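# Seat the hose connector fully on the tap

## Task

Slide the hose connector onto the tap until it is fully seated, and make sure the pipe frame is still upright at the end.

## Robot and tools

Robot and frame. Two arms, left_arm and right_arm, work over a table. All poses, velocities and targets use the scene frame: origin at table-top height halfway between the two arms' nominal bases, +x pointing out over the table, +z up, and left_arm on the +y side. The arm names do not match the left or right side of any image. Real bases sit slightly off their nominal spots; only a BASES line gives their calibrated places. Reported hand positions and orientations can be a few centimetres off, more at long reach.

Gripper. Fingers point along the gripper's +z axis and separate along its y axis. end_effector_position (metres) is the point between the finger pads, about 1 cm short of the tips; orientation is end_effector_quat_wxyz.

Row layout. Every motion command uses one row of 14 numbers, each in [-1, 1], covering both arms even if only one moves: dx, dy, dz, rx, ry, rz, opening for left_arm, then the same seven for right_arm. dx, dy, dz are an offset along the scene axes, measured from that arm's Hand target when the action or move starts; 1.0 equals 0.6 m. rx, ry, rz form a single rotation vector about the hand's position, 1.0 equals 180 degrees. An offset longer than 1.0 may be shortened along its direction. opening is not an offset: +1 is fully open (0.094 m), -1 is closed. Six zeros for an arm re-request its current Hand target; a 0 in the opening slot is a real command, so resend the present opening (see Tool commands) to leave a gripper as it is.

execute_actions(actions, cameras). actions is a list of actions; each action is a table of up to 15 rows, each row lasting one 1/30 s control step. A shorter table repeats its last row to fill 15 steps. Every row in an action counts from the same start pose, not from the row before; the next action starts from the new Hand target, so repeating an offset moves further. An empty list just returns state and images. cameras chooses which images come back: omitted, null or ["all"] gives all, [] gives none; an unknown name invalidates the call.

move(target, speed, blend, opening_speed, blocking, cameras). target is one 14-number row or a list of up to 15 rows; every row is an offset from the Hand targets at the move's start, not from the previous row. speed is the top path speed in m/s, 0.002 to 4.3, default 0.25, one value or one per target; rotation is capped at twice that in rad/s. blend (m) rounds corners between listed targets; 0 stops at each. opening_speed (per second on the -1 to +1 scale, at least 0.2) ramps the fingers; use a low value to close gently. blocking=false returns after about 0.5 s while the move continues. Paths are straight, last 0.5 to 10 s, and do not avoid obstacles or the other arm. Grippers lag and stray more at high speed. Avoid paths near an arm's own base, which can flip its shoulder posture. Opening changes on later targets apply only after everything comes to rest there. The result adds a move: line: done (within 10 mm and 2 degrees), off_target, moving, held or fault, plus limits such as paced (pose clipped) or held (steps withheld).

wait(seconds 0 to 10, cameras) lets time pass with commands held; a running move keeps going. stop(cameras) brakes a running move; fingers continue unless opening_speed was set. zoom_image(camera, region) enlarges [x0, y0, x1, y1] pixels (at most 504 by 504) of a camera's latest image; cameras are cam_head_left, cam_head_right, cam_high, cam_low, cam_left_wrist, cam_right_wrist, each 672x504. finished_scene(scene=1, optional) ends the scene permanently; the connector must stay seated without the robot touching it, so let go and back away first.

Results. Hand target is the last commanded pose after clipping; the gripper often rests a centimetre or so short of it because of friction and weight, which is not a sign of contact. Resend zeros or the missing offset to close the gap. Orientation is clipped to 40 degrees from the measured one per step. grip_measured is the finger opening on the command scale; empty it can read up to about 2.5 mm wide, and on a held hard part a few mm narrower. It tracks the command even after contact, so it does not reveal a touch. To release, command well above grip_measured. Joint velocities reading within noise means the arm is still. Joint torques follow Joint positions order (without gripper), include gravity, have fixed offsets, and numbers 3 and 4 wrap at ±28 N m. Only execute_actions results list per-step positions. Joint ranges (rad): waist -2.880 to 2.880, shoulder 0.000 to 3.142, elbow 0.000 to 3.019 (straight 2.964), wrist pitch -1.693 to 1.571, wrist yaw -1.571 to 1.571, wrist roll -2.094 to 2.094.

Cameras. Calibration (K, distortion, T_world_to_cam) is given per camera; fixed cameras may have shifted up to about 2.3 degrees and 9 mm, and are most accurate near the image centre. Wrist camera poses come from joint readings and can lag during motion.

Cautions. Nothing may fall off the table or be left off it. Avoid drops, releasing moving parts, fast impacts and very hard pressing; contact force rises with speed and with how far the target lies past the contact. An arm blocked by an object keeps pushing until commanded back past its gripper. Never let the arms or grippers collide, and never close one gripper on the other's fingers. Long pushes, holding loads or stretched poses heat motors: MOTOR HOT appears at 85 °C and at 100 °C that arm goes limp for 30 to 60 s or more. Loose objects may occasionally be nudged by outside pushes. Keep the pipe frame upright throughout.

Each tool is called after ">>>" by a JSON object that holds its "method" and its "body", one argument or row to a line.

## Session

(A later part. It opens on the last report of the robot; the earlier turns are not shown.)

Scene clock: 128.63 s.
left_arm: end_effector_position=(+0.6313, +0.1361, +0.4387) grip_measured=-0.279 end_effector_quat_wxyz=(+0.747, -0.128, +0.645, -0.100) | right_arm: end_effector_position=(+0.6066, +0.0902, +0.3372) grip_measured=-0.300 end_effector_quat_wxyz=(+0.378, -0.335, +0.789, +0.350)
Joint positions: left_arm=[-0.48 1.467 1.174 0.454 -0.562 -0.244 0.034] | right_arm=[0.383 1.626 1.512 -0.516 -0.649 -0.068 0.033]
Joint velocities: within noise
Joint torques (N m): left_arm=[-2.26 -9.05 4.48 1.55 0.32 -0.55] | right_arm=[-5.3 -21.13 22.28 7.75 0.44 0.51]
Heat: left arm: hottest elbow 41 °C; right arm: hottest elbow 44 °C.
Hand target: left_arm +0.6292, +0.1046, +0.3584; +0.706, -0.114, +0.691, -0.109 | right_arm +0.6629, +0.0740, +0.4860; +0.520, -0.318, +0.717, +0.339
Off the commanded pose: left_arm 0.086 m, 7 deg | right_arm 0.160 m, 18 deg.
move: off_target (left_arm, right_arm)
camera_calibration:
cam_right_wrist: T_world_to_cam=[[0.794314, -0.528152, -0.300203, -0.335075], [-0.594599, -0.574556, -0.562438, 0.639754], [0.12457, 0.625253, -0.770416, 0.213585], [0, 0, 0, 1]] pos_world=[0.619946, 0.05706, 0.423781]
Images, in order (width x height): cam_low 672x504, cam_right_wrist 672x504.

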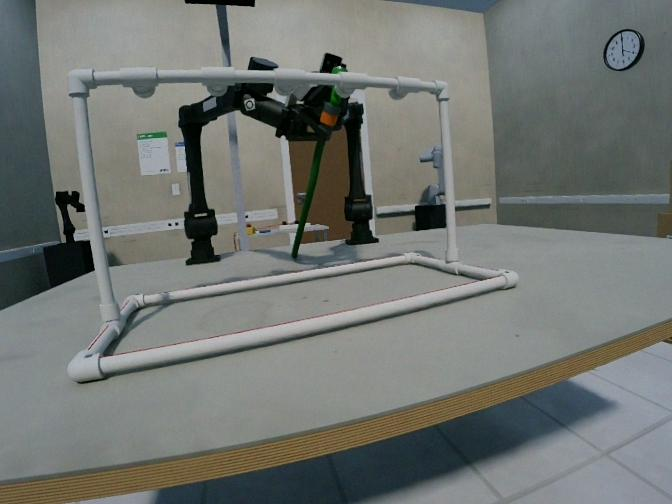

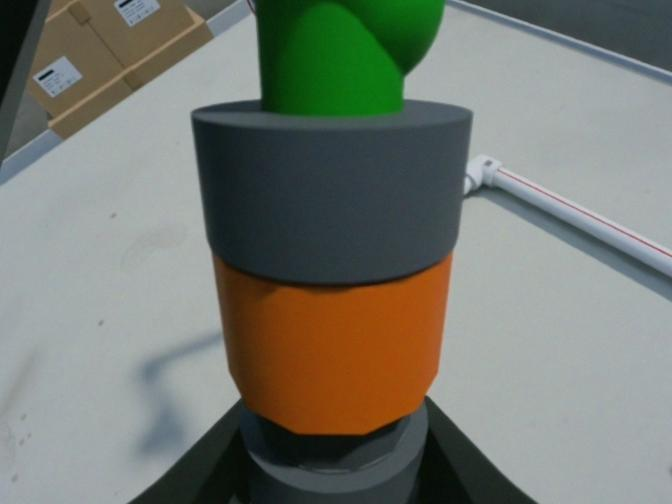

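>>> {"method": "move", "body": {
  "target": [0.02,0.057,0.184,0,0,0,-0.6,-0.073,0.043,-0.207,-0.035,0.068,0.021,-0.8],
  "speed": 0.12,
  "cameras": ["cam_right_wrist","cam_low","cam_head_left","cam_left_wrist"]
}}

Scene clock: 130.60 s.
left_arm: end_effector_position=(+0.6353, +0.1381, +0.4434) grip_measured=-0.279 end_effector_quat_wxyz=(+0.699, -0.105, +0.701, -0.099) | right_arm: end_effector_position=(+0.6077, +0.0918, +0.3328) grip_measured=-0.300 end_effector_quat_wxyz=(+0.379, -0.329, +0.793, +0.347)
Joint positions: left_arm=[-0.458 1.43 1.245 0.18 -0.49 -0.293 0.034] | right_arm=[0.389 1.628 1.504 -0.501 -0.631 -0.055 0.033]
Joint velocities: within noise
Joint torques (N m): left_arm=[1.85 -13.27 16.16 1.14 0.35 -0.11] | right_arm=[-0.26 -15.74 13.96 3.88 0.04 0.17]
Heat: left arm: hottest elbow 41 °C; right arm: hottest elbow 44 °C.
Hand target: left_arm +0.6413, +0.1387, +0.4686; +0.705, -0.114, +0.691, -0.109 | right_arm +0.6193, +0.0997, +0.3617; +0.411, -0.331, +0.775, +0.348
Off the commanded pose: left_arm 0.026 m, 2 deg | right_arm 0.032 m, 4 deg.
move: off_target (left_arm, right_arm)
camera_calibration:
cam_left_wrist: T_world_to_cam=[[0.00216581, -0.953869, 0.300215, -0.00494466], [-0.432976, -0.27151, -0.859543, 0.731613], [0.901403, -0.128124, -0.413591, -0.28023], [0, 0, 0, 1]] pos_world=[0.569382, 0.158019, 0.514436]
cam_right_wrist: T_world_to_cam=[[0.785006, -0.54143, -0.301029, -0.329242], [-0.605273, -0.566849, -0.558861, 0.643387], [0.131946, 0.620915, -0.772694, 0.205813], [0, 0, 0, 1]] pos_world=[0.620726, 0.0586499, 0.419483]
Images, in order (width x height): cam_head_left 672x504, cam_low 672x504, cam_left_wrist 672x504, cam_right_wrist 672x504.

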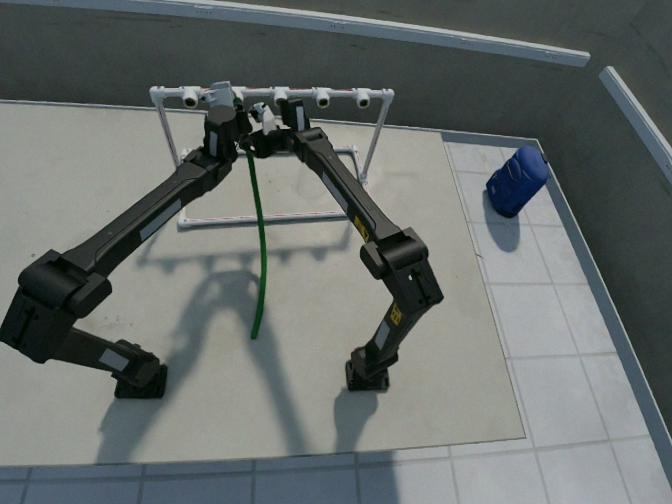

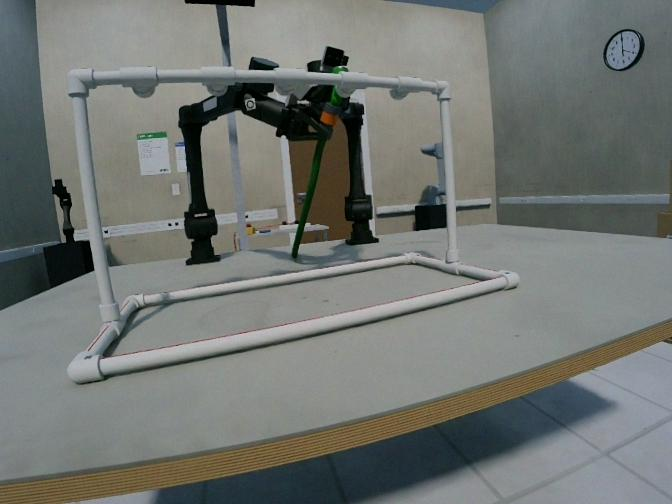

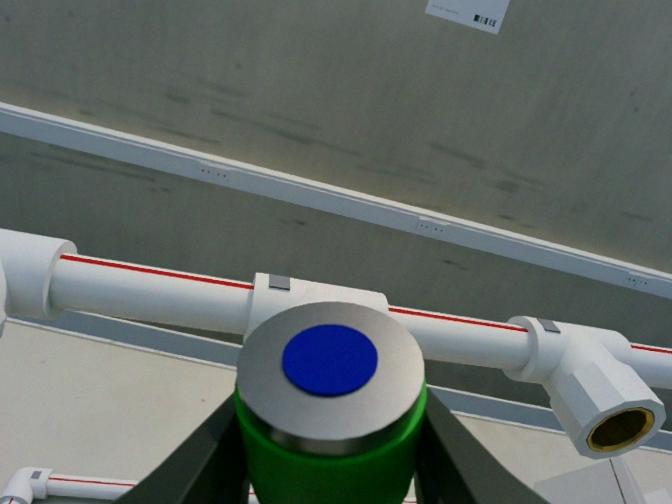

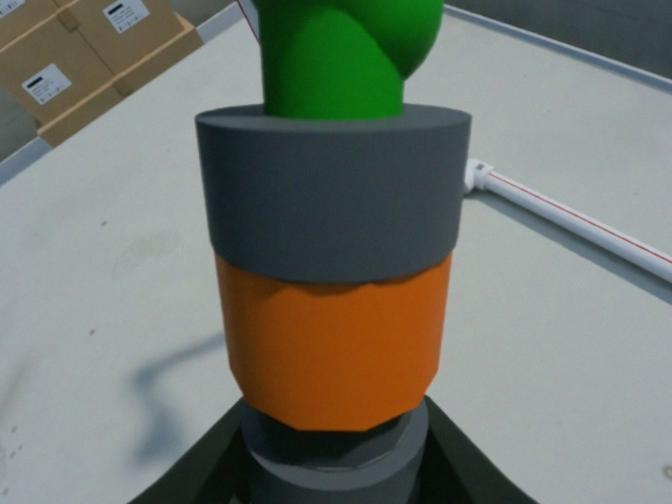

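>>> {"method": "move", "body": {
  "target": [
    [0,0,0,0,0,0,-0.6,0,0,0,0,0,0,0.3],
    [0,0,0,0,0,0,-0.6,-0.1,-0.12,0.0,0,0,0,0.3]
  ],
  "speed": 0.08,
  "opening_speed": 1.0,
  "cameras": ["cam_right_wrist","cam_low","cam_head_left"]
}}

>>> {"method": "zoom_image", "body": {
  "camera": "cam_low",
  "region": [290, 50, 370, 150]
}}

Scene clock: 134.20 s.
left_arm: end_effector_position=(+0.6353, +0.1383, +0.4437) grip_measured=-0.279 end_effector_quat_wxyz=(+0.699, -0.105, +0.701, -0.099) | right_arm: end_effector_position=(+0.5606, +0.0317, +0.3588) grip_measured=+0.298 end_effector_quat_wxyz=(+0.406, -0.328, +0.778, +0.351)
Joint positions: left_arm=[-0.457 1.43 1.245 0.18 -0.49 -0.293 0.034] | right_arm=[0.311 1.436 1.325 -0.477 -0.697 -0.09 0.061]
Joint velocities: within noise
Joint torques (N m): left_arm=[1.9 -13.22 16.13 1.14 0.33 -0.11] | right_arm=[-1.2 -13.45 9.96 2.15 -0.31 -0.07]
Heat: left arm: hottest elbow 42 °C; right arm: hottest elbow 43 °C.
Hand target: left_arm +0.6413, +0.1389, +0.4687; +0.706, -0.114, +0.691, -0.109 | right_arm +0.5592, +0.0278, +0.3618; +0.411, -0.332, +0.774, +0.348
Off the commanded pose: left_arm 0.026 m, 2 deg | right_arm 0.005 m, 1 deg.
move: off_target (left_arm)
camera_calibration:
cam_right_wrist: T_world_to_cam=[[0.796176, -0.536926, -0.278952, -0.331292], [-0.57903, -0.54233, -0.608772, 0.597737], [0.175582, 0.646211, -0.742686, 0.233341], [0, 0, 0, 1]] pos_world=[0.568903, -0.00449618, 0.44477]
Images, in order (width x height): cam_head_left 672x504, cam_low 672x504, cam_right_wrist 672x504.

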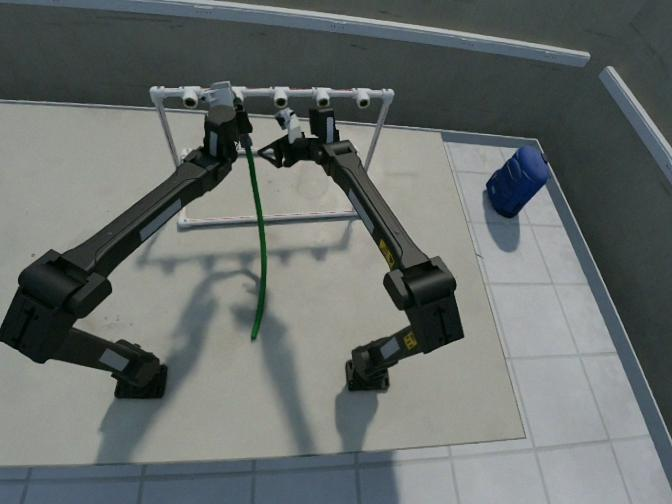

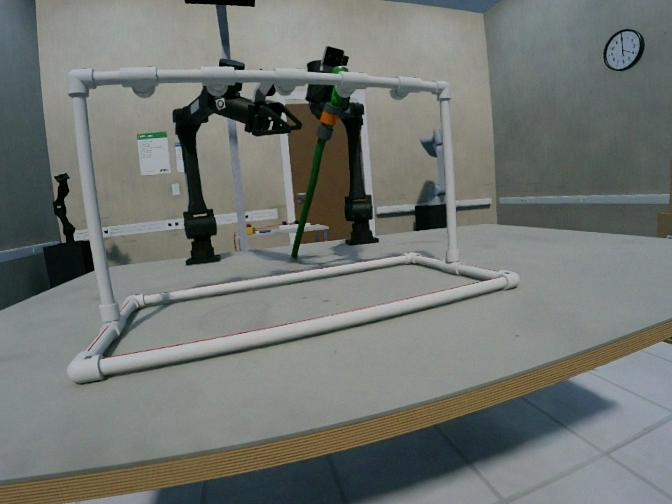

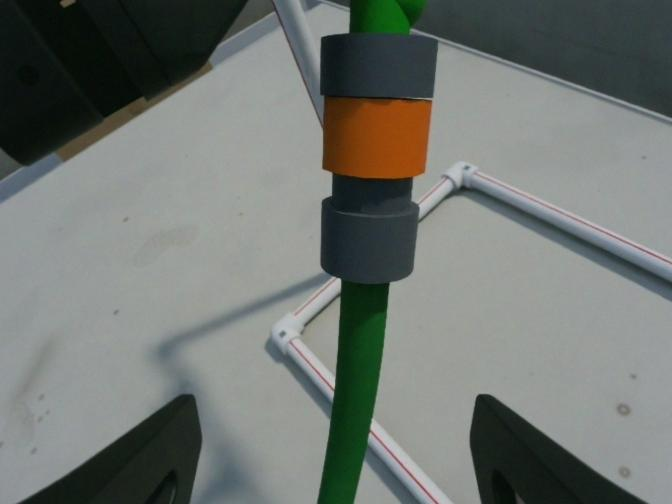

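Scaled by 5.040 from the camera's 672x504 image, which has a finer 960x720 frame.

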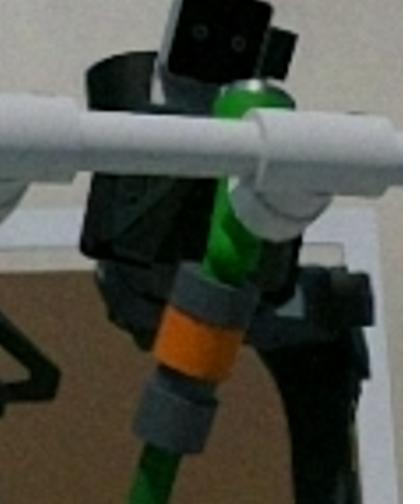

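>>> {"method": "zoom_image", "body": {
  "camera": "cam_right_wrist",
  "region": [280, 0, 480, 220]
}}

Scaled by 2.291 from the camera's 672x504 image, which has a finer 960x720 frame.

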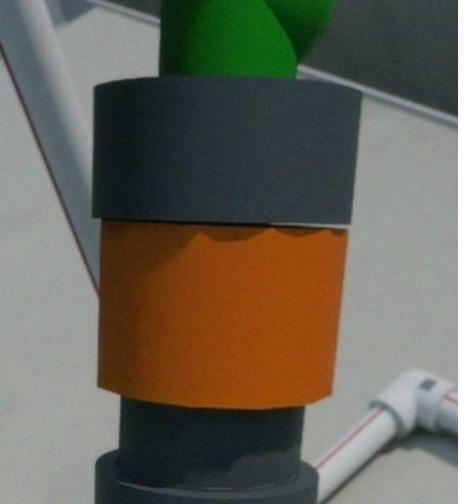

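>>> {"method": "move", "body": {
  "target": [
    [0,0,0,0,0,0,0.25,0,0,0,0,0,0,0.3],
    [-0.18,0.02,0.01,0,0,0,0.25,-0.08,-0.1,-0.02,0,0,0,0.3]
  ],
  "speed": 0.1,
  "opening_speed": 1.0
}}

Scene clock: 137.50 s.
left_arm: end_effector_position=(+0.5384, +0.1568, +0.4829) grip_measured=+0.248 end_effector_quat_wxyz=(+0.712, -0.119, +0.684, -0.107) | right_arm: end_effector_position=(+0.5148, -0.0283, +0.3494) grip_measured=+0.298 end_effector_quat_wxyz=(+0.411, -0.329, +0.775, +0.350)
Joint positions: left_arm=[-0.535 1.176 1.09 0.13 -0.582 -0.298 0.059] | right_arm=[0.21 1.283 1.156 -0.501 -0.781 -0.169 0.061]
Joint velocities: within noise
Joint torques (N m): left_arm=[0.03 -10.05 10.37 1.54 0.04 -0.03] | right_arm=[-1.2 -11.11 9.77 1.57 -0.35 -0.06]
Heat: left arm: hottest elbow 42 °C; right arm: hottest elbow 42 °C.
Hand target: left_arm +0.5333, +0.1508, +0.4746; +0.705, -0.114, +0.691, -0.109 | right_arm +0.5112, -0.0322, +0.3498; +0.411, -0.331, +0.775, +0.348
Off the commanded pose: left_arm 0.011 m, 1 deg | right_arm 0.005 m, 0 deg.
move: off_target (left_arm)
camera_calibration:
cam_left_wrist: T_world_to_cam=[[0.00200316, -0.944045, 0.329811, -0.0144517], [-0.393117, -0.304001, -0.86778, 0.716294], [0.919486, -0.127916, -0.371729, -0.204157], [0, 0, 0, 1]] pos_world=[0.469336, 0.177996, 0.550461]
cam_right_wrist: T_world_to_cam=[[0.799507, -0.535633, -0.271819, -0.333802], [-0.571861, -0.540338, -0.61726, 0.53231], [0.183751, 0.648946, -0.738312, 0.267545], [0, 0, 0, 1]] pos_world=[0.522122, -0.0647902, 0.435371]

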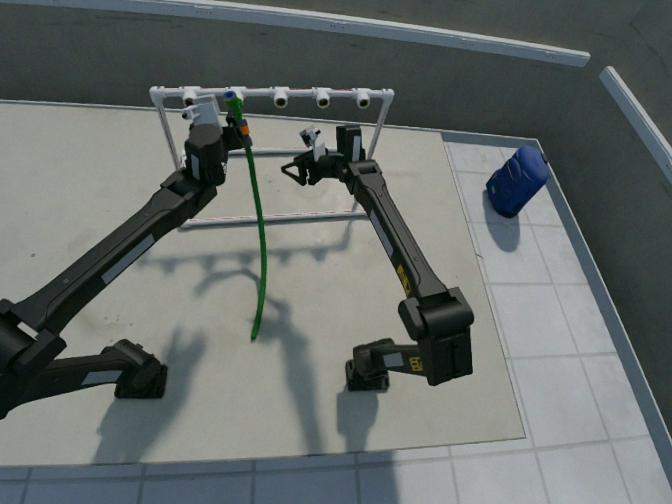

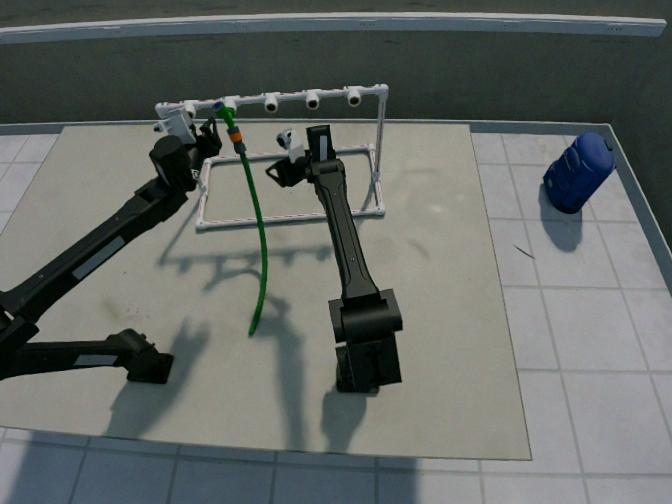

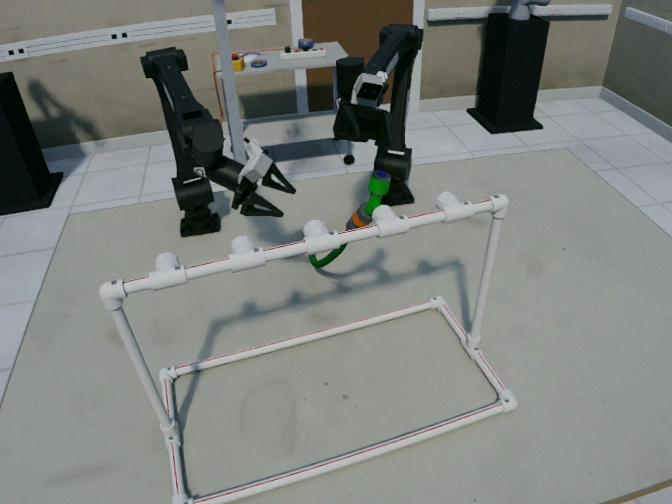

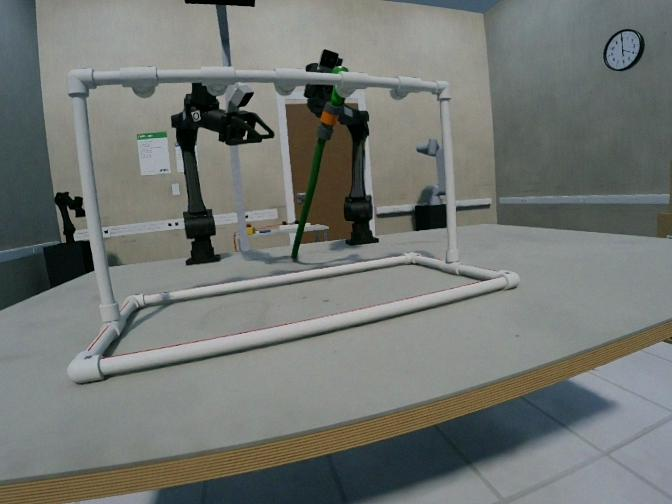

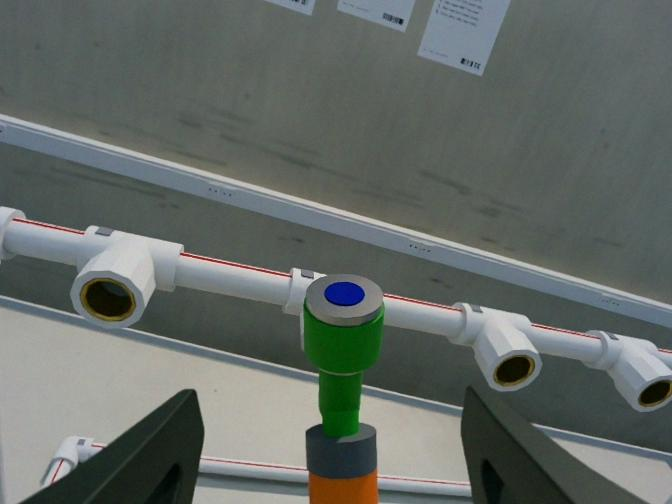

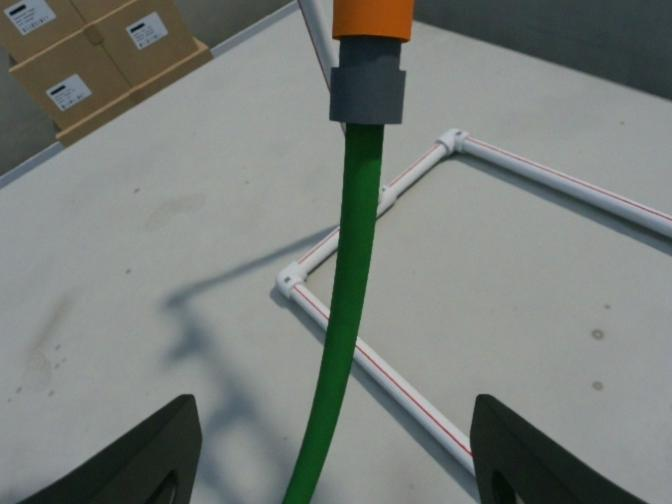

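>>> {"method": "zoom_image", "body": {
  "camera": "cam_left_wrist",
  "region": [250, 380, 430, 504]
}}

>>> {"method": "zoom_image", "body": {
  "camera": "cam_low",
  "region": [300, 50, 370, 150]
}}

Scaled by 2.800 from the camera's 672x504 image, which has a finer 960x720 frame.

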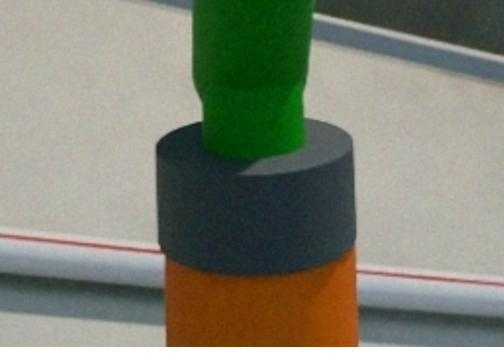

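Scaled by 5.040 from the camera's 672x504 image, which has a finer 960x720 frame.

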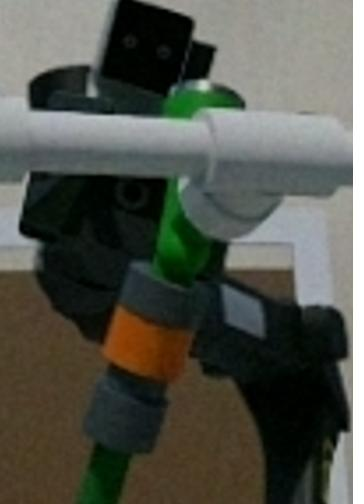

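Seated, with both grippers clear and the frame standing.

>>> {"method": "finished_scene", "body": {

}}

The scene is finished: the task was done.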